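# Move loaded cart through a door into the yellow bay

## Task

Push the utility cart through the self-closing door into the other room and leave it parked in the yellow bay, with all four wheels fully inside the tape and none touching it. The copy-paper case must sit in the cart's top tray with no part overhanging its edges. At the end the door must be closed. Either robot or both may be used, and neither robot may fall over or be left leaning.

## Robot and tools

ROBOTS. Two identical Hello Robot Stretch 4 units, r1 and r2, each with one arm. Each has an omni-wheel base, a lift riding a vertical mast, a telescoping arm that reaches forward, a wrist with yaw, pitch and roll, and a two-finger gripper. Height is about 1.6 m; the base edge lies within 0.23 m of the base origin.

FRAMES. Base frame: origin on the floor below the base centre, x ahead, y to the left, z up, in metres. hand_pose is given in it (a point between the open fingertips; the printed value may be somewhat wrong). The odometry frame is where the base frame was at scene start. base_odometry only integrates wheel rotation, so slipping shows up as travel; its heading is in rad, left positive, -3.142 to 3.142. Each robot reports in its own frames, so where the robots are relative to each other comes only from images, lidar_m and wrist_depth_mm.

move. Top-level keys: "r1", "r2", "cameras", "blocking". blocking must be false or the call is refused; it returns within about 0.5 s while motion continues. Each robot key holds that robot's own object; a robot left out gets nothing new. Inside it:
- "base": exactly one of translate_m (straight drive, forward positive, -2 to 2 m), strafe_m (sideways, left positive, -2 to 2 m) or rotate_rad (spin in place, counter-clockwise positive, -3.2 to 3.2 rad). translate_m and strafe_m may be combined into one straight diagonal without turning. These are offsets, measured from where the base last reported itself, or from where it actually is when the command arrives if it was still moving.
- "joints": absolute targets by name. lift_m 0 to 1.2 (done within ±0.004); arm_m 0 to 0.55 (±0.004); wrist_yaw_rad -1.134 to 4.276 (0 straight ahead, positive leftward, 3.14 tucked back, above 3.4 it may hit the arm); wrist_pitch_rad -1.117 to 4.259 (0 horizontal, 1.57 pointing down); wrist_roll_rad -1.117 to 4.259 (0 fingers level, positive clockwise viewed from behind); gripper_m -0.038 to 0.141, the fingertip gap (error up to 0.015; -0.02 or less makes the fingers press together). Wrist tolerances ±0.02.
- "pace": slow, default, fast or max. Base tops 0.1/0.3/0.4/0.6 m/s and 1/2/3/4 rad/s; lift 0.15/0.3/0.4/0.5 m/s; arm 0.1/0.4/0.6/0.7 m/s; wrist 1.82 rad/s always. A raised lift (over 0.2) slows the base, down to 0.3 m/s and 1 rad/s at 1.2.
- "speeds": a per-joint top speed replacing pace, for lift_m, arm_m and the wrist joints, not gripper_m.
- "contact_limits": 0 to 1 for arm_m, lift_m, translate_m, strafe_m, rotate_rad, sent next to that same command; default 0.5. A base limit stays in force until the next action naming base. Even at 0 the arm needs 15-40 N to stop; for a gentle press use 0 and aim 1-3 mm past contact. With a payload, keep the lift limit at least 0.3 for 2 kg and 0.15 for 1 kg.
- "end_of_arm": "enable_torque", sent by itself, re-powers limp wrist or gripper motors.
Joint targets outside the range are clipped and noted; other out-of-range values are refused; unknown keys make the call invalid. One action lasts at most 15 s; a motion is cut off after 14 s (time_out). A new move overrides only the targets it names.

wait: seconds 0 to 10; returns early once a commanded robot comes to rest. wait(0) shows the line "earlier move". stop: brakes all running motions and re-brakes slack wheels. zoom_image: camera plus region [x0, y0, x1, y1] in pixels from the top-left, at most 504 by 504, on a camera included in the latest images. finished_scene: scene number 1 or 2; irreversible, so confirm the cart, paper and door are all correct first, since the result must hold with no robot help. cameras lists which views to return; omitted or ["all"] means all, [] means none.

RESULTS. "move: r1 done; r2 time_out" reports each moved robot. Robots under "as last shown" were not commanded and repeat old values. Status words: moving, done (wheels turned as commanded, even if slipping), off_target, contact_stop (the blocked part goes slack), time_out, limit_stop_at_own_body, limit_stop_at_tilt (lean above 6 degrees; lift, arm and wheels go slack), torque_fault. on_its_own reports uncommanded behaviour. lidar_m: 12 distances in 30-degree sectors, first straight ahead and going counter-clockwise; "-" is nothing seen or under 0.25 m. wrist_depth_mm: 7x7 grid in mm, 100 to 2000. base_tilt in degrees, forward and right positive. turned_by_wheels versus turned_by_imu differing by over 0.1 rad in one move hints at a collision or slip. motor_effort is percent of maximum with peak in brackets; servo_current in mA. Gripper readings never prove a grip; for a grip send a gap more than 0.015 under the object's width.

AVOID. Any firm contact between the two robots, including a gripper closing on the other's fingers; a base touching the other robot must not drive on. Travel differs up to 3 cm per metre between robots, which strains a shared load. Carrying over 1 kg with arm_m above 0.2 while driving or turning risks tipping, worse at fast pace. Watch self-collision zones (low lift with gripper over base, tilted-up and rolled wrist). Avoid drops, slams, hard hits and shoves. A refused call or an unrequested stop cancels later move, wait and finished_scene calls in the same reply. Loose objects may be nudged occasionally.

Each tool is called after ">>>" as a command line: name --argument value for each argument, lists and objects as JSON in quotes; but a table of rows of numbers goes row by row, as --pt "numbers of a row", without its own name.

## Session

>>> move --blocking false

Scene clock: 0.00 s.
r1.base_odometry: x=+0.000 y=+0.000 heading=+0.000
r1.turned_by_wheels: +0.000
r1.turned_by_imu: +0.000
r1.base_tilt: forward=-1.6 right=+1.3
r1.lidar_m: 0.96 1.73 2.02 2.40 3.92 1.60 0.85 0.77 0.78 0.89 0.77 0.78
r1.base_status: not commanded
r1.joint_positions: lift_m=+0.124 arm_m=+0.000 wrist_yaw_rad=+3.194 wrist_pitch_rad=+0.002 wrist_roll_rad=+0.000 gripper_m=+0.056
r1.joint_status: not commanded
r1.measured_speeds: all 0
r1.motor_effort: lift_m=+19 arm_m=-4 wheel_0=-2 wheel_1=+1 wheel_2=+0
r1.servo_current: wrist_yaw_rad=59 wrist_pitch_rad=46 wrist_roll_rad=46 gripper_m=39
r1.hand_pose: x=-0.1216 y=+0.0722 z=+0.3019 quat_wxyz=(-0.026, -0.001, +0.000, +1.000) (m; r1's base frame)
r1.wrist_depth_mm: - 135 - - - - - / - 123 135 - - - - / - 121 191 - - - - / 110 136 194 - - - - / 137 - - - 1618 - - / 226 - 190 1098 188 1160 1118 / 224 163 750 798 768 768 759
r2.base_odometry: x=+0.000 y=+0.000 heading=+0.000
r2.turned_by_wheels: +0.000
r2.turned_by_imu: +0.000
r2.base_tilt: forward=-0.6 right=+0.1
r2.lidar_m: 1.29 1.32 1.58 2.33 2.36 2.78 1.41 1.41 2.77 2.39 2.42 1.48
r2.base_status: not commanded
r2.joint_positions: lift_m=+0.200 arm_m=+0.000 wrist_yaw_rad=+3.211 wrist_pitch_rad=+0.001 wrist_roll_rad=+0.000 gripper_m=+0.056
r2.joint_status: not commanded
r2.measured_speeds: all 0
r2.motor_effort: lift_m=+18 arm_m=-4 wheel_0=-1 wheel_1=+1 wheel_2=+1
r2.servo_current: wrist_yaw_rad=46 wrist_pitch_rad=39 wrist_roll_rad=52 gripper_m=52
r2.hand_pose: x=-0.1229 y=+0.0671 z=+0.3779 quat_wxyz=(-0.035, -0.001, +0.000, +0.999) (m; r2's base frame)
r2.wrist_depth_mm: - - 137 - - - - / - - 137 - - - - / - 109 138 - - - - / - 140 175 - - - - / 214 - - - - - - / 213 1281 196 1255 190 1336 1182 / 208 243 866 - - 854 878
pictures: r1_head_camera, r1_head_left_camera, r1_head_right_camera, r1_wrist_camera, r2_head_camera, r2_head_left_camera, r2_head_right_camera, r2_wrist_camera
Images, in order (width x height): r1_head_camera 420x560, r1_head_left_camera 420x672, r1_head_right_camera 420x672, r1_wrist_camera 616x392, r2_head_camera 420x560, r2_head_left_camera 420x672, r2_head_right_camera 420x672, r2_wrist_camera 616x392.

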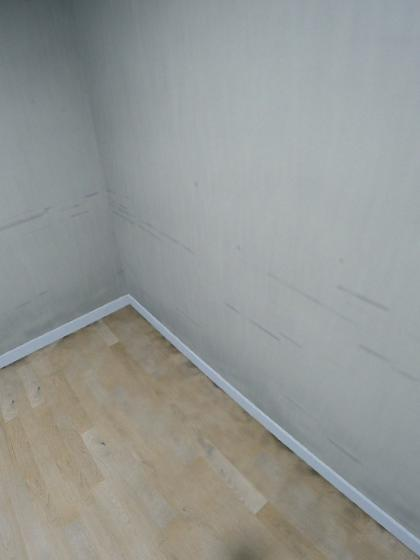

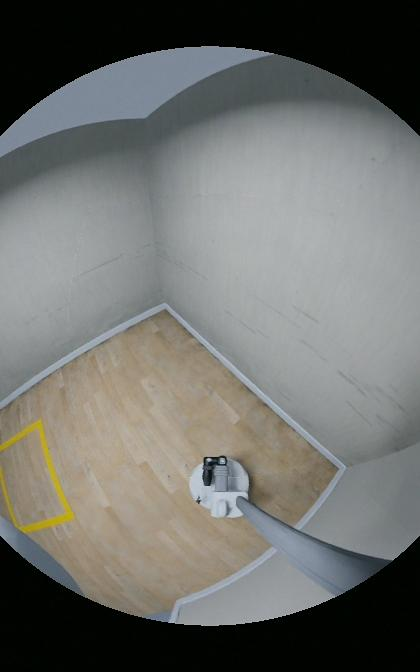

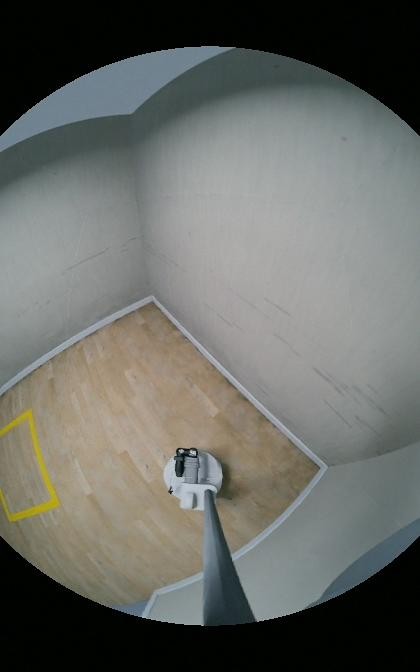

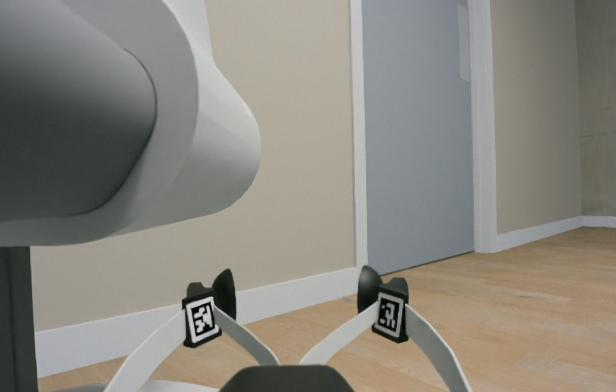

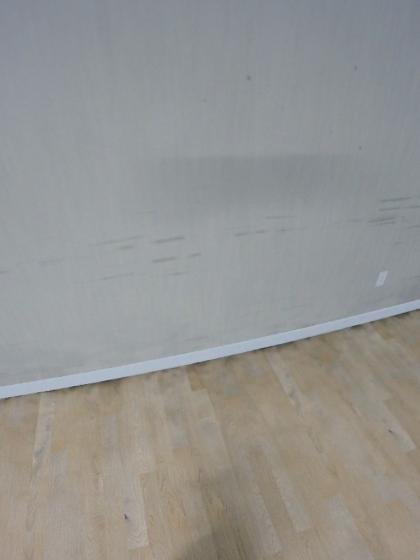

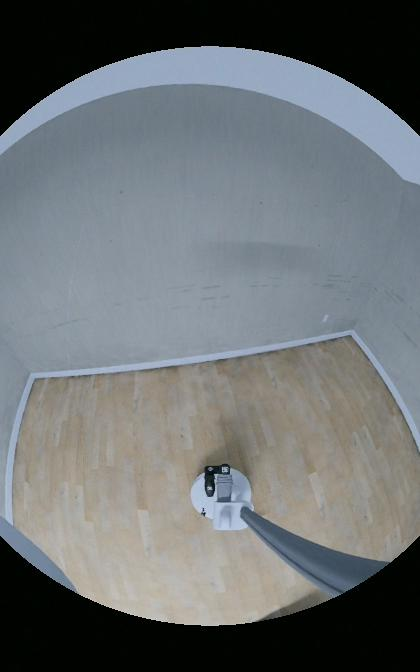

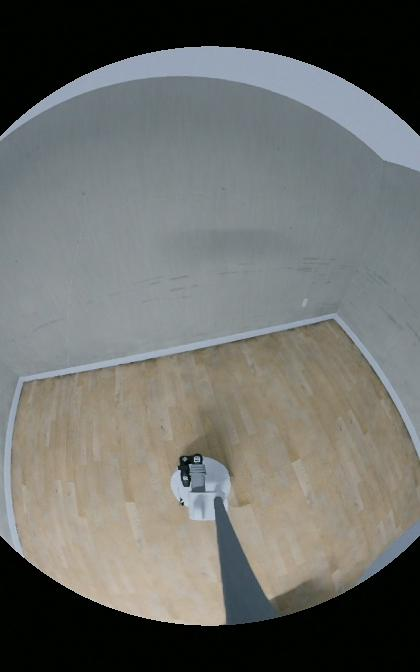

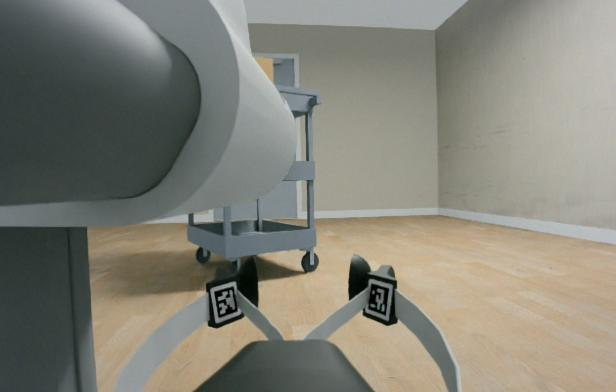

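>>> move --r1 '{"base":{"rotate_rad":2.2}}' --r2 '{"base":{"rotate_rad":3.0}}' --blocking false --cameras '[]'

>>> wait --seconds 3 --cameras '[]'

>>> wait --seconds 2 --cameras '["r1_head_camera","r1_head_left_camera","r2_head_camera","r2_head_left_camera","r2_head_right_camera"]'

Scene clock: 5.87 s.
move: r1 moving; r2 moving
r1.base_odometry: x=+0.000 y=+0.000 heading=+0.253
r1.turned_by_wheels: +0.253
r1.turned_by_imu: +0.253
r1.base_tilt: forward=-1.6 right=+1.3
r1.lidar_m: 1.15 2.01 2.11 2.98 2.65 1.07 0.80 0.74 0.81 0.80 0.72 0.82
r1.base_status: rotate_rad moving
r1.joint_positions: lift_m=+0.124 arm_m=+0.000 wrist_yaw_rad=+3.194 wrist_pitch_rad=+0.002 wrist_roll_rad=+0.000 gripper_m=+0.056
r1.joint_status: not commanded
r1.measured_speeds: translate_m=+0.000 strafe_m=+0.000 rotate_rad=+0.974 lift_m=+0.000 arm_m=+0.000 wrist_yaw_rad=+0.000 wrist_pitch_rad=+0.000 wrist_roll_rad=+0.000
r1.motor_effort: lift_m=+19(20) arm_m=-4(4) wheel_0=-7(9) wheel_1=-6(7) wheel_2=-6(7)
r1.servo_current: wrist_yaw_rad=46(59) wrist_pitch_rad=39(52) wrist_roll_rad=33(65) gripper_m=39(46)
r1.hand_pose: x=-0.1216 y=+0.0722 z=+0.3019 quat_wxyz=(-0.026, -0.001, +0.000, +1.000) (m; r1's base frame)
r1.wrist_depth_mm: - 135 - - - - 1808 / - 123 135 - - - 1808 / - 121 192 - - - 1756 / 111 136 195 - - - 1808 / 137 - - - - - 1756 / 226 - 190 976 188 1118 1138 / 224 152 759 798 778 750 759
r2.base_odometry: x=+0.000 y=+0.000 heading=+0.252
r2.turned_by_wheels: +0.252
r2.turned_by_imu: +0.245
r2.base_tilt: forward=-0.7 right=+0.0
r2.lidar_m: 1.29 1.38 1.94 2.33 2.46 3.37 1.44 3.35 2.49 2.40 1.84 1.36
r2.base_status: rotate_rad moving
r2.joint_positions: lift_m=+0.200 arm_m=+0.000 wrist_yaw_rad=+3.211 wrist_pitch_rad=+0.001 wrist_roll_rad=+0.000 gripper_m=+0.056
r2.joint_status: not commanded
r2.measured_speeds: translate_m=+0.002 strafe_m=+0.000 rotate_rad=+0.977 lift_m=+0.000 arm_m=+0.000 wrist_yaw_rad=+0.000 wrist_pitch_rad=+0.000 wrist_roll_rad=+0.000
r2.motor_effort: lift_m=+18(18) arm_m=-4(4) wheel_0=-4(9) wheel_1=-10(10) wheel_2=-10(11)
r2.servo_current: wrist_yaw_rad=52(52) wrist_pitch_rad=46(46) wrist_roll_rad=52(65) gripper_m=46(52)
r2.hand_pose: x=-0.1229 y=+0.0671 z=+0.3779 quat_wxyz=(-0.035, -0.001, +0.000, +0.999) (m; r2's base frame)
r2.wrist_depth_mm: - - 137 - - - - / - - 137 1756 - - - / - 109 138 286 - - - / - 140 176 - - - - / 214 - - - - - - / 213 1281 196 1308 190 1336 1182 / 208 242 878 - - 854 878
pictures: none
No camera images: "cameras" was empty.

Scene clock: 7.77 s.
earlier move: r1 done; r2 moving
r1.base_odometry: x=+0.000 y=+0.000 heading=+2.200
r1.turned_by_wheels: +1.947
r1.turned_by_imu: +1.958
r1.base_tilt: forward=-1.6 right=+1.3
r1.lidar_m: 3.89 1.25 0.82 0.74 0.77 0.85 0.76 0.79 1.01 2.02 2.04 2.59
r1.base_status: done
r1.joint_positions: lift_m=+0.124 arm_m=+0.000 wrist_yaw_rad=+3.194 wrist_pitch_rad=+0.002 wrist_roll_rad=+0.000 gripper_m=+0.056
r1.joint_status: not commanded
r1.measured_speeds: all 0
r1.motor_effort: lift_m=+19(20) arm_m=-4(4) wheel_0=-1(10) wheel_1=+1(9) wheel_2=+1(8)
r1.servo_current: wrist_yaw_rad=46(65) wrist_pitch_rad=39(52) wrist_roll_rad=59(65) gripper_m=46(52)
r1.hand_pose: x=-0.1216 y=+0.0722 z=+0.3019 quat_wxyz=(-0.026, -0.001, +0.000, +1.000) (m; r1's base frame)
r1.wrist_depth_mm: - 135 - - - - - / - 123 135 - - - - / - 121 191 - - - - / 111 136 194 - - - - / 137 - - - - - - / 216 - 190 - 187 - - / 224 750 759 143 778 759 759
r2.base_odometry: x=+0.000 y=+0.000 heading=+2.990
r2.turned_by_wheels: +2.738
r2.turned_by_imu: +2.665
r2.base_tilt: forward=-0.7 right=+0.1
r2.lidar_m: 1.55 1.39 3.06 2.42 2.39 1.68 1.32 1.31 1.44 2.18 2.33 2.53
r2.base_status: rotate_rad moving
r2.joint_positions: lift_m=+0.200 arm_m=+0.000 wrist_yaw_rad=+3.211 wrist_pitch_rad=+0.001 wrist_roll_rad=+0.000 gripper_m=+0.056
r2.joint_status: not commanded
r2.measured_speeds: translate_m=-0.001 strafe_m=+0.000 rotate_rad=+0.223 lift_m=+0.000 arm_m=+0.000 wrist_yaw_rad=+0.000 wrist_pitch_rad=+0.000 wrist_roll_rad=+0.000
r2.motor_effort: lift_m=+18(18) arm_m=-4(4) wheel_0=-4(10) wheel_1=-5(10) wheel_2=-4(13)
r2.servo_current: wrist_yaw_rad=33(52) wrist_pitch_rad=39(46) wrist_roll_rad=46(65) gripper_m=46(52)
r2.hand_pose: x=-0.1228 y=+0.0671 z=+0.3779 quat_wxyz=(-0.035, -0.001, +0.000, +0.999) (m; r2's base frame)
r2.wrist_depth_mm: - - 137 - - - - / - 107 137 - - - - / - 110 138 235 - - - / - 140 165 - - - - / 216 - - - - 1661 1808 / 214 1182 192 1182 190 1308 1229 / 211 245 878 - - 854 866
wait: 1.90 of 3 s (r1 has come to rest)
pictures: none
No camera images: "cameras" was empty.

Scene clock: 8.17 s.
earlier move: r2 done
r1.base_odometry: x=+0.000 y=+0.000 heading=+2.200
r1.turned_by_wheels: +0.000
r1.turned_by_imu: +0.000
r1.base_tilt: forward=-1.6 right=+1.3
r1.lidar_m: 3.92 1.26 0.82 0.74 0.77 0.84 0.76 0.78 1.01 2.00 2.03 2.59
r1.base_status: done
r1.joint_positions: lift_m=+0.124 arm_m=+0.000 wrist_yaw_rad=+3.194 wrist_pitch_rad=+0.002 wrist_roll_rad=+0.000 gripper_m=+0.056
r1.joint_status: not commanded
r1.measured_speeds: all 0
r1.motor_effort: lift_m=+20(20) arm_m=-4(4) wheel_0=-1(10) wheel_1=+1(9) wheel_2=+1(8)
r1.servo_current: wrist_yaw_rad=52(65) wrist_pitch_rad=33(52) wrist_roll_rad=33(65) gripper_m=46(52)
r1.hand_pose: x=-0.1216 y=+0.0722 z=+0.3019 quat_wxyz=(-0.026, -0.001, +0.000, +1.000) (m; r1's base frame)
r1.wrist_depth_mm: - 135 - - - - - / - 123 135 - - - - / - 121 191 - - - - / 111 135 194 - - - - / 137 - - - - - - / 216 - 190 - 187 - - / 224 759 750 143 778 768 759
r2.base_odometry: x=+0.000 y=+0.000 heading=+2.999
r2.turned_by_wheels: +0.009
r2.turned_by_imu: +0.009
r2.base_tilt: forward=-0.6 right=+0.0
r2.lidar_m: 1.54 1.37 3.05 2.43 2.40 1.69 1.35 1.30 1.44 2.19 2.34 2.56
r2.base_status: done
r2.joint_positions: lift_m=+0.200 arm_m=+0.000 wrist_yaw_rad=+3.211 wrist_pitch_rad=+0.001 wrist_roll_rad=+0.000 gripper_m=+0.056
r2.joint_status: not commanded
r2.measured_speeds: all 0
r2.motor_effort: lift_m=+18(18) arm_m=-4(4) wheel_0=-3(10) wheel_1=-2(10) wheel_2=-5(13)
r2.servo_current: wrist_yaw_rad=52(52) wrist_pitch_rad=46(46) wrist_roll_rad=39(65) gripper_m=46(52)
r2.hand_pose: x=-0.1228 y=+0.0671 z=+0.3779 quat_wxyz=(-0.035, -0.001, +0.000, +0.999) (m; r2's base frame)
r2.wrist_depth_mm: - - 137 - - - - / - 107 137 - - - - / - 113 139 235 - - - / - 140 165 - - - - / 216 - - - - - 1863 / 213 1182 193 1182 190 1308 1182 / 211 244 878 - - 854 878
wait: 0.40 of 2 s (r2 has come to rest)
pictures: r1_head_camera, r1_head_left_camera, r2_head_camera, r2_head_left_camera, r2_head_right_camera
Images, in order (width x height): r1_head_camera 420x560, r1_head_left_camera 420x672, r2_head_camera 420x560, r2_head_left_camera 420x672, r2_head_right_camera 420x672.

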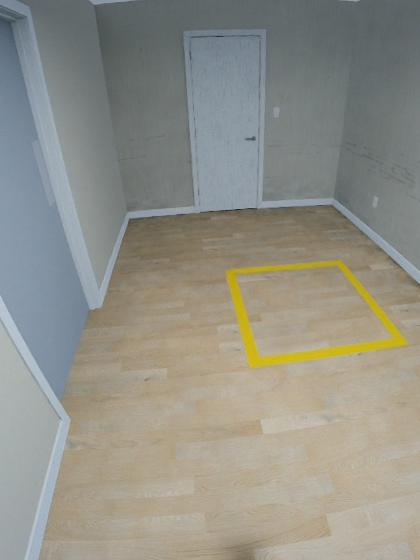

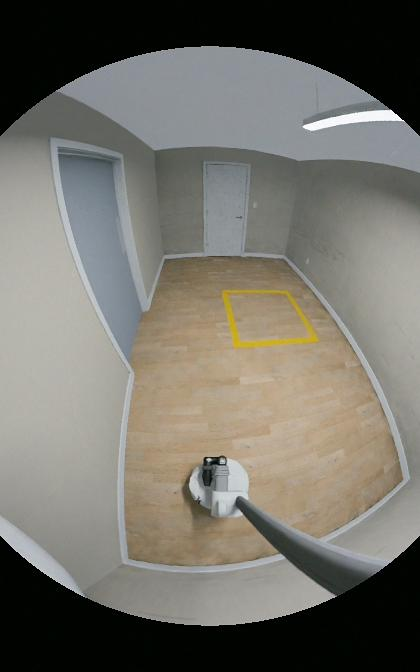

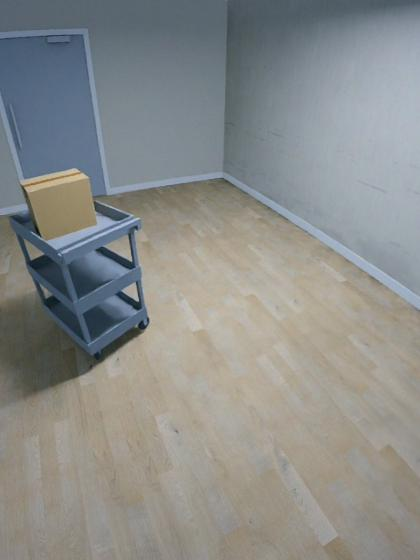

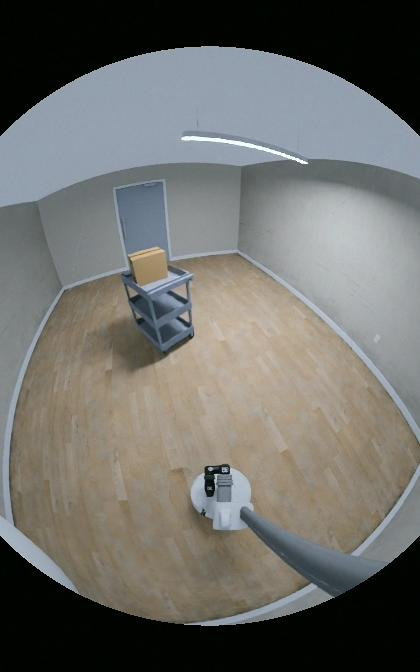

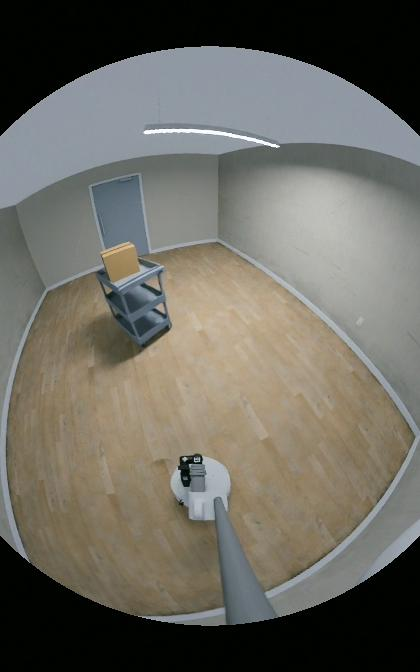

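>>> zoom_image --camera "r2_head_camera" --region '[0, 20, 240, 380]'

Scaled by 1.400 from the camera's 420x560 image, which has a finer 1200x1600 frame.

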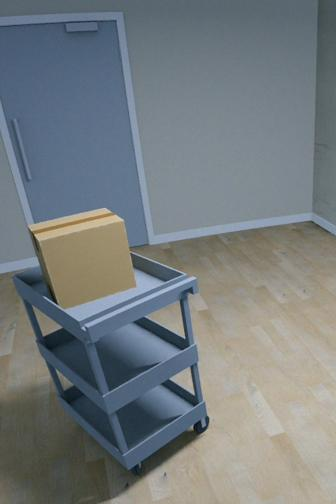

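>>> move --r1 '{"base":{"translate_m":1.35},"joints":{"lift_m":0.5}}' --r2 '{"base":{"rotate_rad":0.45},"joints":{"lift_m":0.7}}' --blocking false --cameras '[]'

>>> wait --seconds 3 --cameras '[]'

>>> wait --seconds 5 --cameras '["r2_head_camera","r2_head_left_camera"]'

>>> move --r1 '{"base":{"rotate_rad":1.57}}' --blocking false --cameras '[]'

>>> wait --seconds 4 --cameras '["r1_head_camera","r1_head_left_camera"]'

Scene clock: 40.30 s.
move: r1 moving; r2 moving
r1.base_odometry: x=-0.018 y=+0.025 heading=+2.200
r1.turned_by_wheels: +0.000
r1.turned_by_imu: +0.000
r1.base_tilt: forward=-1.6 right=+1.3
r1.lidar_m: 3.89 1.26 0.82 0.77 0.77 0.89 0.81 0.83 1.06 2.01 2.05 2.55
r1.base_status: translate_m moving
r1.joint_positions: lift_m=+0.162 arm_m=+0.000 wrist_yaw_rad=+3.194 wrist_pitch_rad=+0.002 wrist_roll_rad=+0.000 gripper_m=+0.056
r1.joint_status: lift_m moving
r1.measured_speeds: translate_m=+0.122 strafe_m=+0.000 rotate_rad=-0.001 lift_m=+0.146 arm_m=+0.000 wrist_yaw_rad=+0.000 wrist_pitch_rad=+0.000 wrist_roll_rad=+0.000
r1.motor_effort: lift_m=+25(27) arm_m=-4(4) wheel_0=+5(7) wheel_1=+6(7) wheel_2=-9(9)
r1.servo_current: wrist_yaw_rad=72(72) wrist_pitch_rad=39(46) wrist_roll_rad=39(52) gripper_m=46(46)
r1.hand_pose: x=-0.1216 y=+0.0722 z=+0.3395 quat_wxyz=(-0.026, -0.001, +0.000, +1.000) (m; r1's base frame)
r1.wrist_depth_mm: - 135 - - - - - / - 121 135 - - - - / - 123 177 - - - - / 111 135 199 - - - - / 137 - - - - - - / 224 - 191 - 187 - - / 223 164 768 143 798 854 820
r2.base_odometry: x=+0.000 y=+0.000 heading=-3.032
r2.turned_by_wheels: +0.252
r2.turned_by_imu: +0.245
r2.base_tilt: forward=-0.7 right=+0.1
r2.lidar_m: 1.40 1.69 2.65 2.39 2.21 1.46 1.30 1.33 1.65 2.34 2.36 2.92
r2.base_status: rotate_rad moving
r2.joint_positions: lift_m=+0.238 arm_m=+0.000 wrist_yaw_rad=+3.211 wrist_pitch_rad=+0.001 wrist_roll_rad=+0.000 gripper_m=+0.056
r2.joint_status: lift_m moving
r2.measured_speeds: translate_m=+0.004 strafe_m=+0.000 rotate_rad=+0.934 lift_m=+0.146 arm_m=+0.000 wrist_yaw_rad=+0.000 wrist_pitch_rad=+0.000 wrist_roll_rad=+0.000
r2.motor_effort: lift_m=+23(24) arm_m=-4(4) wheel_0=-6(10) wheel_1=-8(10) wheel_2=-9(11)
r2.servo_current: wrist_yaw_rad=46(52) wrist_pitch_rad=46(46) wrist_roll_rad=52(59) gripper_m=46(52)
r2.hand_pose: x=-0.1228 y=+0.0671 z=+0.4157 quat_wxyz=(-0.035, -0.001, +0.000, +0.999) (m; r2's base frame)
r2.wrist_depth_mm: - - 137 - - - - / - 107 137 - - - - / - 110 139 235 - - - / - 140 165 - - - - / 216 - - - - - - / 213 1281 193 1182 190 1308 1281 / 211 244 1008 - - 946 931
pictures: none
No camera images: "cameras" was empty.

Scene clock: 42.73 s.
earlier move: r1 moving; r2 done
r1.base_odometry: x=-0.413 y=+0.567 heading=+2.200
r1.turned_by_wheels: +0.000
r1.turned_by_imu: +0.000
r1.base_tilt: forward=-1.6 right=+1.3
r1.lidar_m: 3.22 1.54 0.90 0.82 0.84 1.10 1.47 1.48 1.90 1.92 1.95 2.48
r1.base_status: translate_m moving
r1.joint_positions: lift_m=+0.500 arm_m=+0.000 wrist_yaw_rad=+3.194 wrist_pitch_rad=+0.002 wrist_roll_rad=+0.000 gripper_m=+0.056
r1.joint_status: all done
r1.measured_speeds: translate_m=+0.299 strafe_m=+0.001 rotate_rad=-0.003 lift_m=+0.000 arm_m=+0.000 wrist_yaw_rad=+0.000 wrist_pitch_rad=+0.000 wrist_roll_rad=+0.000
r1.motor_effort: lift_m=+24(28) arm_m=-4(4) wheel_0=+5(9) wheel_1=+3(7) wheel_2=-6(10)
r1.servo_current: wrist_yaw_rad=65(78) wrist_pitch_rad=39(52) wrist_roll_rad=59(72) gripper_m=39(52)
r1.hand_pose: x=-0.1216 y=+0.0722 z=+0.6772 quat_wxyz=(-0.026, -0.001, +0.000, +1.000) (m; r1's base frame)
r1.wrist_depth_mm: - 134 - - - - - / - 123 135 - - - - / - 124 161 - - - - / 109 135 197 - - - - / 137 - - - - - - / 222 - 190 - 187 - - / - 151 189 136 1397 - -
r2.base_odometry: x=+0.000 y=+0.000 heading=-2.835
r2.turned_by_wheels: +0.197
r2.turned_by_imu: +0.193
r2.base_tilt: forward=-0.7 right=+0.1
r2.lidar_m: 1.40 3.23 2.45 2.38 1.79 1.37 1.32 1.40 1.99 2.33 2.49 1.65
r2.base_status: done
r2.joint_positions: lift_m=+0.700 arm_m=+0.000 wrist_yaw_rad=+3.211 wrist_pitch_rad=+0.001 wrist_roll_rad=+0.000 gripper_m=+0.056
r2.joint_status: all done
r2.measured_speeds: all 0
r2.motor_effort: lift_m=+21(25) arm_m=-4(4) wheel_0=-4(10) wheel_1=-4(10) wheel_2=-6(11)
r2.servo_current: wrist_yaw_rad=46(52) wrist_pitch_rad=39(46) wrist_roll_rad=52(59) gripper_m=46(59)
r2.hand_pose: x=-0.1228 y=+0.0671 z=+0.8776 quat_wxyz=(-0.035, -0.001, +0.000, +0.999) (m; r2's base frame)
r2.wrist_depth_mm: - - 137 - - - - / - 107 137 - - - - / - 113 138 235 - - - / - 140 164 - - - - / 215 - - - - - - / 213 - 189 - 188 - - / 211 122 - - - - -
wait: 2.43 of 3 s (r2 has come to rest)
pictures: none
No camera images: "cameras" was empty.

Scene clock: 45.80 s.
earlier move: r1 done
r1.base_odometry: x=-0.795 y=+1.091 heading=+2.200
r1.turned_by_wheels: +0.000
r1.turned_by_imu: +0.000
r1.base_tilt: forward=-1.6 right=+1.2
r1.lidar_m: 2.57 1.53 1.07 0.98 0.94 1.17 2.10 2.17 2.06 1.84 1.87 2.36
r1.base_status: done
r1.joint_positions: lift_m=+0.500 arm_m=+0.000 wrist_yaw_rad=+3.194 wrist_pitch_rad=+0.002 wrist_roll_rad=+0.000 gripper_m=+0.056
r1.joint_status: all done
r1.measured_speeds: all 0
r1.motor_effort: lift_m=+24(28) arm_m=-4(4) wheel_0=+3(9) wheel_1=+1(7) wheel_2=+1(10)
r1.servo_current: wrist_yaw_rad=52(78) wrist_pitch_rad=39(52) wrist_roll_rad=39(72) gripper_m=46(52)
r1.hand_pose: x=-0.1216 y=+0.0722 z=+0.6772 quat_wxyz=(-0.026, -0.001, +0.000, +1.000) (m; r1's base frame)
r1.wrist_depth_mm: - 135 - - - - - / - 123 146 - - - - / - 121 191 - - - - / 110 136 206 - - - - / 217 - - - - - - / - - 195 - 188 - - / 1537 1576 1537 153 1576 1397 -
r2.base_odometry: x=+0.000 y=+0.000 heading=-2.835
r2.turned_by_wheels: +0.000
r2.turned_by_imu: +0.000
r2.base_tilt: forward=-0.7 right=+0.0
r2.lidar_m: 1.39 3.25 2.45 2.37 1.80 1.35 1.31 1.38 2.00 2.33 2.47 1.61
r2.base_status: done
r2.joint_positions: lift_m=+0.700 arm_m=+0.000 wrist_yaw_rad=+3.211 wrist_pitch_rad=+0.001 wrist_roll_rad=+0.000 gripper_m=+0.056
r2.joint_status: all done
r2.measured_speeds: all 0
r2.motor_effort: lift_m=+21(25) arm_m=-4(4) wheel_0=-4(10) wheel_1=-4(10) wheel_2=-6(11)
r2.servo_current: wrist_yaw_rad=39(65) wrist_pitch_rad=39(46) wrist_roll_rad=46(59) gripper_m=46(59)
r2.hand_pose: x=-0.1228 y=+0.0671 z=+0.8776 quat_wxyz=(-0.035, -0.001, +0.000, +0.999) (m; r2's base frame)
r2.wrist_depth_mm: - - 137 - - - - / - 107 137 - - - - / - 113 138 234 - - - / - 140 164 - - - - / 215 - - - - - - / 213 - 190 - 189 - - / 211 122 - - - - -
wait: 3.07 of 5 s (r1 has come to rest)
pictures: r2_head_camera, r2_head_left_camera
Images, in order (width x height): r2_head_camera 420x560, r2_head_left_camera 420x672.

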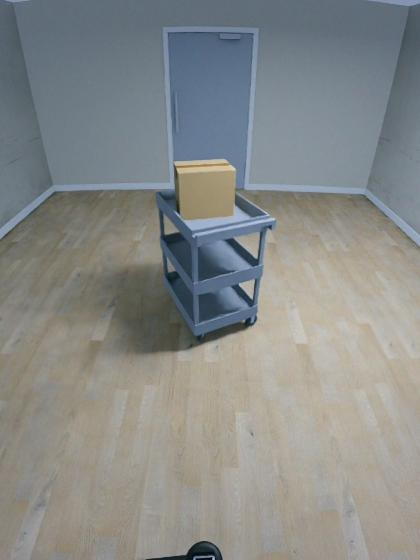

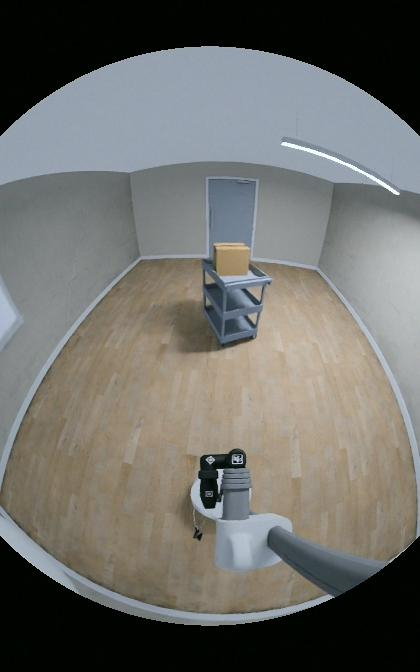

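Scene clock: 46.30 s.
move: r1 moving
r1.base_odometry: x=-0.795 y=+1.091 heading=+2.453
r1.turned_by_wheels: +0.252
r1.turned_by_imu: +0.253
r1.base_tilt: forward=-1.6 right=+1.3
r1.lidar_m: 2.48 1.19 1.01 0.94 0.98 1.56 2.10 2.31 1.90 1.85 2.02 2.63
r1.base_status: rotate_rad moving
r1.joint_positions: lift_m=+0.500 arm_m=+0.000 wrist_yaw_rad=+3.194 wrist_pitch_rad=+0.002 wrist_roll_rad=+0.000 gripper_m=+0.056
r1.joint_status: not commanded
r1.measured_speeds: translate_m=-0.001 strafe_m=+0.000 rotate_rad=+0.974 lift_m=+0.000 arm_m=+0.000 wrist_yaw_rad=+0.000 wrist_pitch_rad=+0.000 wrist_roll_rad=+0.000
r1.motor_effort: lift_m=+24(24) arm_m=-4(4) wheel_0=-6(8) wheel_1=-6(7) wheel_2=-6(7)
r1.servo_current: wrist_yaw_rad=52(52) wrist_pitch_rad=46(52) wrist_roll_rad=65(65) gripper_m=46(46)
r1.hand_pose: x=-0.1216 y=+0.0722 z=+0.6772 quat_wxyz=(-0.026, -0.001, +0.000, +1.000) (m; r1's base frame)
r1.wrist_depth_mm: - 135 - - - - - / - 124 146 - - - - / - 121 192 - - - - / 111 136 206 - - - - / 216 - - - - - - / - - 193 - 187 - - / 1537 1537 1576 153 1576 1464 1464
r2: as last shown
r2.base_tilt: forward=-0.7 right=+0.1
r2.lidar_m: 1.39 3.27 2.44 2.40 1.77 1.34 1.30 1.38 2.01 2.33 2.48 1.59
r2.motor_effort: lift_m=+21(21) arm_m=-4(4) wheel_0=-4(5) wheel_1=-4(4) wheel_2=-6(6)
r2.servo_current: wrist_yaw_rad=46(65) wrist_pitch_rad=33(52) wrist_roll_rad=39(59) gripper_m=46(52)
r2.wrist_depth_mm: - - 137 - - - - / - 107 137 - - - - / - 113 139 235 - - - / - 140 165 - - - - / 216 - - - - - - / 213 - 189 - 188 - - / 211 122 - - - - -
pictures: none
No camera images: "cameras" was empty.

Scene clock: 47.87 s.
earlier move: r1 done
r1.base_odometry: x=-0.795 y=+1.091 heading=-2.513
r1.turned_by_wheels: +1.318
r1.turned_by_imu: +1.325
r1.base_tilt: forward=-1.6 right=+1.2
r1.lidar_m: 0.99 0.94 1.17 2.10 2.15 2.04 1.86 1.89 2.43 2.59 1.53 1.09
r1.base_status: done
r1.joint_positions: lift_m=+0.500 arm_m=+0.000 wrist_yaw_rad=+3.194 wrist_pitch_rad=+0.002 wrist_roll_rad=+0.000 gripper_m=+0.056
r1.joint_status: not commanded
r1.measured_speeds: all 0
r1.motor_effort: lift_m=+24(24) arm_m=-4(4) wheel_0=-3(10) wheel_1=-2(9) wheel_2=+0(8)
r1.servo_current: wrist_yaw_rad=46(65) wrist_pitch_rad=52(52) wrist_roll_rad=59(65) gripper_m=46(46)
r1.hand_pose: x=-0.1216 y=+0.0722 z=+0.6772 quat_wxyz=(-0.026, -0.001, +0.000, +1.000) (m; r1's base frame)
r1.wrist_depth_mm: - 135 - - - - - / - 123 135 - - - - / - 121 191 - - - - / 110 135 195 - - - - / 137 - - - - - - / 216 - 190 - 187 - - / 224 1430 1537 153 1618 1464 1618
r2.base_odometry: x=+0.000 y=+0.000 heading=-2.835
r2.turned_by_wheels: +0.000
r2.turned_by_imu: +0.000
r2.base_tilt: forward=-0.7 right=+0.1
r2.lidar_m: 1.39 3.28 2.45 2.39 1.81 1.34 1.31 1.38 2.02 2.34 2.48 1.64
r2.base_status: not commanded
r2.joint_positions: lift_m=+0.700 arm_m=+0.000 wrist_yaw_rad=+3.211 wrist_pitch_rad=+0.001 wrist_roll_rad=+0.000 gripper_m=+0.056
r2.joint_status: not commanded
r2.measured_speeds: all 0
r2.motor_effort: lift_m=+21(21) arm_m=-4(5) wheel_0=-4(5) wheel_1=-3(4) wheel_2=-6(6)
r2.servo_current: wrist_yaw_rad=46(65) wrist_pitch_rad=46(52) wrist_roll_rad=39(59) gripper_m=46(52)
r2.hand_pose: x=-0.1228 y=+0.0671 z=+0.8776 quat_wxyz=(-0.035, -0.001, +0.000, +0.999) (m; r2's base frame)
r2.wrist_depth_mm: - - 137 - - - - / - 107 137 - - - - / - 113 138 235 - - - / - 140 164 - - - - / 216 - - - - - - / 213 - 190 - 188 - - / 211 122 - - - - -
wait: 1.57 of 4 s (r1 has come to rest)
pictures: r1_head_camera, r1_head_left_camera
Images, in order (width x height): r1_head_camera 420x560, r1_head_left_camera 420x672.

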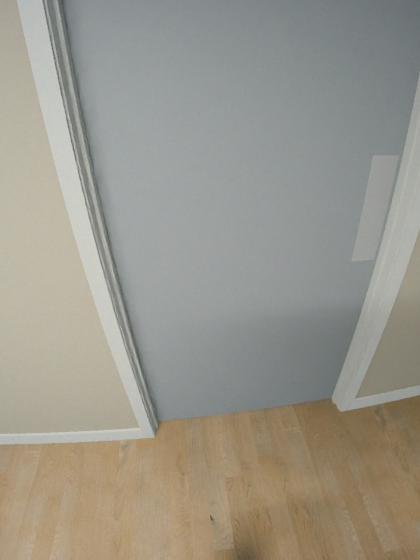

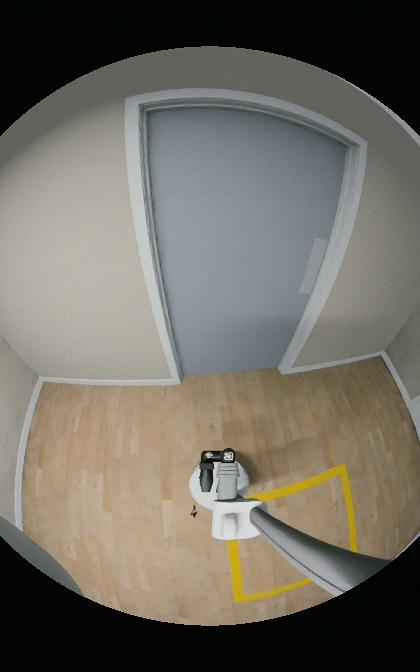

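>>> move --r1 '{"base":{"rotate_rad":0.12}}' --r2 '{"base":{"strafe_m":-1.4},"joints":{"lift_m":0.95,"gripper_m":0.12}}' --blocking false --cameras '[]'

>>> wait --seconds 1.5 --cameras '[]'

>>> move --r1 '{"base":{"strafe_m":-0.2,"translate_m":0.6}}' --blocking false --cameras '[]'

>>> wait --seconds 4 --cameras '[]'

>>> wait --seconds 4 --cameras '["r1_head_camera","r2_head_camera","r1_head_left_camera"]'

Scene clock: 66.37 s.
move: r1 moving; r2 moving
r1.base_odometry: x=-0.795 y=+1.091 heading=-2.393
r1.turned_by_wheels: +0.120
r1.turned_by_imu: +0.120
r1.base_tilt: forward=-1.6 right=+1.3
r1.lidar_m: 1.00 0.94 1.33 2.10 2.19 1.94 1.86 1.95 2.64 2.60 1.36 1.04
r1.base_status: rotate_rad moving
r1.joint_positions: lift_m=+0.500 arm_m=+0.000 wrist_yaw_rad=+3.194 wrist_pitch_rad=+0.002 wrist_roll_rad=+0.000 gripper_m=+0.056
r1.joint_status: not commanded
r1.measured_speeds: translate_m=+0.000 strafe_m=+0.000 rotate_rad=+0.015 lift_m=+0.000 arm_m=+0.000 wrist_yaw_rad=+0.000 wrist_pitch_rad=+0.000 wrist_roll_rad=+0.000
r1.motor_effort: lift_m=+24(24) arm_m=-4(4) wheel_0=-3(8) wheel_1=-1(8) wheel_2=+0(7)
r1.servo_current: wrist_yaw_rad=59(59) wrist_pitch_rad=39(52) wrist_roll_rad=39(65) gripper_m=39(46)
r1.hand_pose: x=-0.1216 y=+0.0722 z=+0.6772 quat_wxyz=(-0.026, -0.001, +0.000, +1.000) (m; r1's base frame)
r1.wrist_depth_mm: - 135 - - - - - / - 123 135 - - - - / - 121 191 - - - - / 111 135 193 - - - - / 216 - - - - - - / 228 - 192 - 187 - - / 1537 1576 1537 153 1576 1537 1618
r2.base_odometry: x=-0.011 y=+0.035 heading=-2.835
r2.turned_by_wheels: +0.000
r2.turned_by_imu: +0.000
r2.base_tilt: forward=-0.7 right=+0.1
r2.lidar_m: 1.39 3.31 2.49 2.44 1.80 1.33 1.30 1.37 2.00 2.30 2.44 3.47
r2.base_status: strafe_m moving
r2.joint_positions: lift_m=+0.738 arm_m=+0.000 wrist_yaw_rad=+3.211 wrist_pitch_rad=+0.001 wrist_roll_rad=+0.000 gripper_m=+0.075
r2.joint_status: lift_m moving; gripper_m moving
r2.measured_speeds: translate_m=+0.000 strafe_m=-0.140 rotate_rad=+0.003 lift_m=+0.146 arm_m=+0.000 wrist_yaw_rad=+0.000 wrist_pitch_rad=+0.000 wrist_roll_rad=+0.000
r2.motor_effort: lift_m=+20(25) arm_m=-4(4) wheel_0=+11(11) wheel_1=-10(12) wheel_2=+0(5)
r2.servo_current: wrist_yaw_rad=39(52) wrist_pitch_rad=33(46) wrist_roll_rad=52(59) gripper_m=111(111)
r2.hand_pose: x=-0.1228 y=+0.0671 z=+0.9156 quat_wxyz=(-0.035, -0.001, +0.000, +0.999) (m; r2's base frame)
r2.wrist_depth_mm: - - 137 - - - - / - 107 137 - - - - / - 111 139 236 - - - / - 140 165 - - - - / 216 - - - - - - / 213 - 188 - 187 - - / 211 128 - - - - -
pictures: none
No camera images: "cameras" was empty.

Scene clock: 66.67 s.
earlier move: r1 done; r2 moving
r1.base_odometry: x=-0.795 y=+1.091 heading=-2.393
r1.turned_by_wheels: +0.000
r1.turned_by_imu: +0.000
r1.base_tilt: forward=-1.6 right=+1.3
r1.lidar_m: 1.00 0.94 1.32 2.10 2.16 1.93 1.82 1.96 2.63 2.58 1.36 1.06
r1.base_status: done
r1.joint_positions: lift_m=+0.500 arm_m=+0.000 wrist_yaw_rad=+3.194 wrist_pitch_rad=+0.002 wrist_roll_rad=+0.000 gripper_m=+0.056
r1.joint_status: not commanded
r1.measured_speeds: all 0
r1.motor_effort: lift_m=+24(24) arm_m=-4(4) wheel_0=-3(8) wheel_1=+0(8) wheel_2=-1(7)
r1.servo_current: wrist_yaw_rad=39(59) wrist_pitch_rad=39(52) wrist_roll_rad=52(65) gripper_m=46(46)
r1.hand_pose: x=-0.1216 y=+0.0722 z=+0.6772 quat_wxyz=(-0.026, -0.001, +0.000, +1.000) (m; r1's base frame)
r1.wrist_depth_mm: - 135 - - - - - / - 123 135 - - - - / - 121 192 - - - - / 110 136 195 - - - - / 216 - - - - - - / 227 - 191 - 187 - - / 1576 1537 1499 153 1618 1464 1618
r2.base_odometry: x=-0.028 y=+0.089 heading=-2.835
r2.turned_by_wheels: +0.000
r2.turned_by_imu: +0.000
r2.base_tilt: forward=-0.7 right=+0.0
r2.lidar_m: 1.38 3.38 2.50 2.47 1.80 1.36 1.28 1.40 2.01 2.25 2.37 3.41
r2.base_status: strafe_m moving
r2.joint_positions: lift_m=+0.797 arm_m=+0.000 wrist_yaw_rad=+3.211 wrist_pitch_rad=+0.001 wrist_roll_rad=+0.000 gripper_m=+0.102
r2.joint_status: lift_m moving; gripper_m moving
r2.measured_speeds: translate_m=+0.000 strafe_m=-0.227 rotate_rad=+0.000 lift_m=+0.236 arm_m=+0.000 wrist_yaw_rad=+0.000 wrist_pitch_rad=+0.000 wrist_roll_rad=+0.000
r2.motor_effort: lift_m=+23(25) arm_m=-4(4) wheel_0=+12(16) wheel_1=-11(13) wheel_2=+0(5)
r2.servo_current: wrist_yaw_rad=39(52) wrist_pitch_rad=33(46) wrist_roll_rad=39(59) gripper_m=78(111)
r2.hand_pose: x=-0.1228 y=+0.0671 z=+0.9745 quat_wxyz=(-0.035, -0.001, +0.000, +0.999) (m; r2's base frame)
r2.wrist_depth_mm: - - 137 - - - - / - 107 137 - - - - / - 110 138 236 - - - / - 140 165 - - - - / 216 - - - - - - / 213 - 189 - 186 - - / 211 - - - - - -
wait: 0.30 of 1.5 s (r1 has come to rest)
pictures: none
No camera images: "cameras" was empty.

Scene clock: 67.17 s.
earlier move: r2 moving
move: r1 moving
r1.base_odometry: x=-0.825 y=+1.078 heading=-2.393
r1.turned_by_wheels: +0.000
r1.turned_by_imu: +0.000
r1.base_tilt: forward=-1.6 right=+1.3
r1.lidar_m: 0.96 0.90 1.24 2.12 2.19 1.97 1.88 1.97 2.65 2.57 1.29 1.03
r1.base_status: translate_m moving; strafe_m moving
r1.joint_positions: lift_m=+0.500 arm_m=+0.000 wrist_yaw_rad=+3.194 wrist_pitch_rad=+0.002 wrist_roll_rad=+0.000 gripper_m=+0.056
r1.joint_status: not commanded
r1.measured_speeds: translate_m=+0.120 strafe_m=-0.040 rotate_rad=+0.004 lift_m=+0.000 arm_m=+0.000 wrist_yaw_rad=+0.000 wrist_pitch_rad=+0.000 wrist_roll_rad=+0.000
r1.motor_effort: lift_m=+24(24) arm_m=-4(4) wheel_0=+8(8) wheel_1=+2(5) wheel_2=-8(9)
r1.servo_current: wrist_yaw_rad=59(65) wrist_pitch_rad=39(46) wrist_roll_rad=52(59) gripper_m=39(46)
r1.hand_pose: x=-0.1216 y=+0.0722 z=+0.6772 quat_wxyz=(-0.026, -0.001, +0.000, +1.000) (m; r1's base frame)
r1.wrist_depth_mm: - 135 - - - - - / - 123 146 - - - - / - 121 190 - - - - / 110 136 205 - - - - / 216 - - - - - - / - - 193 - 188 - - / 1499 1576 1537 153 1618 1430 1576
r2.base_odometry: x=-0.071 y=+0.224 heading=-2.835
r2.turned_by_wheels: +0.000
r2.turned_by_imu: +0.000
r2.base_tilt: forward=-0.6 right=+0.1
r2.lidar_m: 1.41 3.57 2.68 2.62 1.77 1.36 1.32 1.40 2.00 2.10 2.23 3.18
r2.base_status: strafe_m moving
r2.joint_positions: lift_m=+0.909 arm_m=+0.000 wrist_yaw_rad=+3.211 wrist_pitch_rad=+0.001 wrist_roll_rad=+0.000 gripper_m=+0.120
r2.joint_status: lift_m moving; gripper_m moving
r2.measured_speeds: translate_m=+0.000 strafe_m=-0.302 rotate_rad=+0.001 lift_m=+0.162 arm_m=+0.000 wrist_yaw_rad=+0.000 wrist_pitch_rad=+0.000 wrist_roll_rad=+0.000
r2.motor_effort: lift_m=+21(24) arm_m=-4(4) wheel_0=+4(12) wheel_1=-7(12) wheel_2=+0(2)
r2.servo_current: wrist_yaw_rad=39(52) wrist_pitch_rad=39(46) wrist_roll_rad=59(59) gripper_m=59(78)
r2.hand_pose: x=-0.1228 y=+0.0671 z=+1.0867 quat_wxyz=(-0.035, -0.001, +0.000, +0.999) (m; r2's base frame)
r2.wrist_depth_mm: - - 137 - - - - / - 107 137 - - - - / - 113 139 235 - - - / - 140 165 - - - - / 216 - - - - - - / 213 185 190 - 185 - - / 211 - - - - - -
pictures: none
No camera images: "cameras" was empty.

Scene clock: 70.20 s.
earlier move: r1 done; r2 moving
r1.base_odometry: x=-1.371 y=+0.830 heading=-2.393
r1.turned_by_wheels: +0.000
r1.turned_by_imu: -0.001
r1.base_tilt: forward=-1.6 right=+1.3
r1.lidar_m: 0.38 0.42 0.55 1.31 2.39 2.56 2.45 2.57 2.50 1.42 0.59 0.40
r1.base_status: done
r1.joint_positions: lift_m=+0.500 arm_m=+0.000 wrist_yaw_rad=+3.194 wrist_pitch_rad=+0.002 wrist_roll_rad=+0.000 gripper_m=+0.056
r1.joint_status: not commanded
r1.measured_speeds: all 0
r1.motor_effort: lift_m=+23(24) arm_m=-4(4) wheel_0=+1(11) wheel_1=+3(5) wheel_2=+0(10)
r1.servo_current: wrist_yaw_rad=46(65) wrist_pitch_rad=33(52) wrist_roll_rad=59(65) gripper_m=39(46)
r1.hand_pose: x=-0.1216 y=+0.0722 z=+0.6772 quat_wxyz=(-0.026, -0.001, +0.000, +1.000) (m; r1's base frame)
r1.wrist_depth_mm: - 135 - - - - - / - 124 146 - - - - / - 121 191 - - - - / 111 135 207 - - - - / 216 - - - - - - / - - 194 - 187 - - / 1576 1537 1537 143 1618 1464 1618
r2.base_odometry: x=-0.346 y=+1.092 heading=-2.835
r2.turned_by_wheels: +0.000
r2.turned_by_imu: +0.001
r2.base_tilt: forward=-0.6 right=+0.1
r2.lidar_m: 4.44 1.72 3.59 3.53 1.89 1.43 1.35 1.47 1.24 1.19 1.28 1.81
r2.base_status: strafe_m moving
r2.joint_positions: lift_m=+0.950 arm_m=+0.000 wrist_yaw_rad=+3.211 wrist_pitch_rad=+0.001 wrist_roll_rad=+0.000 gripper_m=+0.120
r2.joint_status: all done
r2.measured_speeds: translate_m=+0.000 strafe_m=-0.301 rotate_rad=+0.002 lift_m=+0.000 arm_m=+0.000 wrist_yaw_rad=+0.000 wrist_pitch_rad=+0.000 wrist_roll_rad=+0.000
r2.motor_effort: lift_m=+21(26) arm_m=-4(4) wheel_0=+7(12) wheel_1=-7(12) wheel_2=-1(2)
r2.servo_current: wrist_yaw_rad=46(59) wrist_pitch_rad=46(46) wrist_roll_rad=59(59) gripper_m=46(78)
r2.hand_pose: x=-0.1228 y=+0.0671 z=+1.1276 quat_wxyz=(-0.035, -0.001, +0.000, +0.999) (m; r2's base frame)
r2.wrist_depth_mm: - - 137 - - - - / - - 137 - - - - / - 110 139 232 - - - / - 140 164 - - - - / 215 - - - - - - / 212 185 189 - 185 - - / 211 - - - - - -
wait: 3.03 of 4 s (r1 has come to rest)
pictures: none
No camera images: "cameras" was empty.

Scene clock: 71.87 s.
earlier move: r2 done
r1.base_odometry: x=-1.371 y=+0.830 heading=-2.393
r1.turned_by_wheels: +0.000
r1.turned_by_imu: +0.000
r1.base_tilt: forward=-1.6 right=+1.3
r1.lidar_m: 0.38 0.41 0.56 1.30 2.38 2.57 2.43 2.55 2.51 1.44 0.62 0.41
r1.base_status: done
r1.joint_positions: lift_m=+0.500 arm_m=+0.000 wrist_yaw_rad=+3.194 wrist_pitch_rad=+0.002 wrist_roll_rad=+0.000 gripper_m=+0.056
r1.joint_status: not commanded
r1.measured_speeds: all 0
r1.motor_effort: lift_m=+23(24) arm_m=-4(4) wheel_0=+0(11) wheel_1=+2(5) wheel_2=+0(10)
r1.servo_current: wrist_yaw_rad=46(72) wrist_pitch_rad=46(52) wrist_roll_rad=46(65) gripper_m=39(52)
r1.hand_pose: x=-0.1216 y=+0.0722 z=+0.6772 quat_wxyz=(-0.026, -0.001, +0.000, +1.000) (m; r1's base frame)
r1.wrist_depth_mm: - 135 - - - - - / - 123 146 - - - - / - 121 192 - - - - / 110 136 206 - - - - / 217 - - - - - - / - - 193 - 187 - - / 1576 1576 1499 143 1576 1499 1576
r2.base_odometry: x=-0.422 y=+1.335 heading=-2.835
r2.turned_by_wheels: +0.000
r2.turned_by_imu: +0.000
r2.base_tilt: forward=-0.7 right=+0.1
r2.lidar_m: 4.41 1.83 3.86 3.76 1.91 1.45 1.39 1.29 0.97 0.94 1.00 1.44
r2.base_status: done
r2.joint_positions: lift_m=+0.950 arm_m=+0.000 wrist_yaw_rad=+3.211 wrist_pitch_rad=+0.001 wrist_roll_rad=+0.000 gripper_m=+0.120
r2.joint_status: all done
r2.measured_speeds: all 0
r2.motor_effort: lift_m=+21(26) arm_m=-4(4) wheel_0=+3(12) wheel_1=-2(12) wheel_2=+0(2)
r2.servo_current: wrist_yaw_rad=33(59) wrist_pitch_rad=46(52) wrist_roll_rad=46(59) gripper_m=52(78)
r2.hand_pose: x=-0.1228 y=+0.0671 z=+1.1276 quat_wxyz=(-0.035, -0.001, +0.000, +0.999) (m; r2's base frame)
r2.wrist_depth_mm: - - 137 - - - - / - - 137 - - - - / - 111 138 222 - - - / - 139 155 - - - - / 213 - - - - - - / 211 187 190 - 185 - - / 206 - - - - - -
wait: 1.67 of 4 s (r2 has come to rest)
pictures: r1_head_camera, r1_head_left_camera, r2_head_camera
Images, in order (width x height): r1_head_camera 420x560, r1_head_left_camera 420x672, r2_head_camera 420x560.

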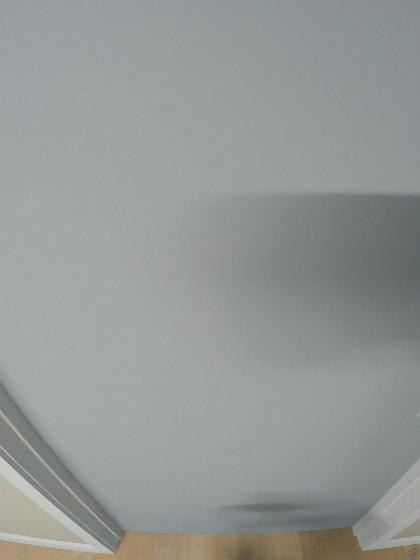

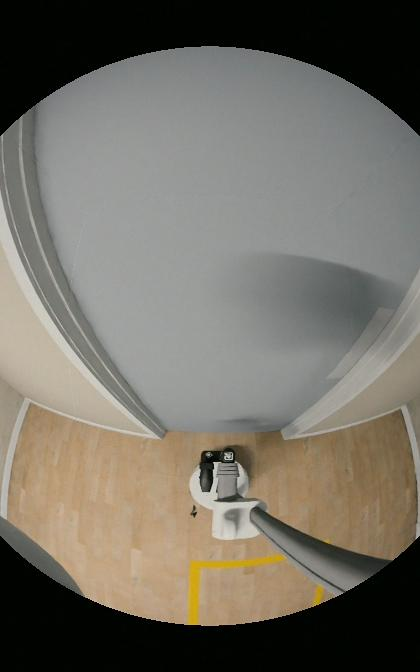

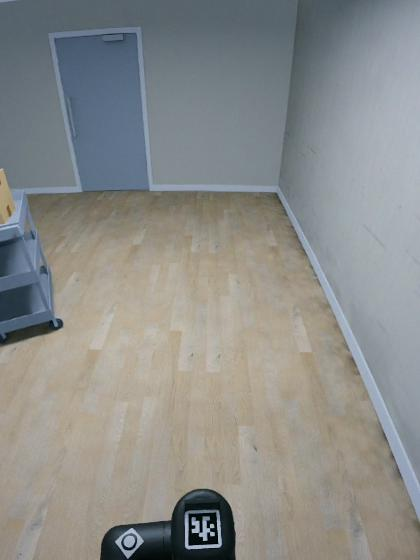

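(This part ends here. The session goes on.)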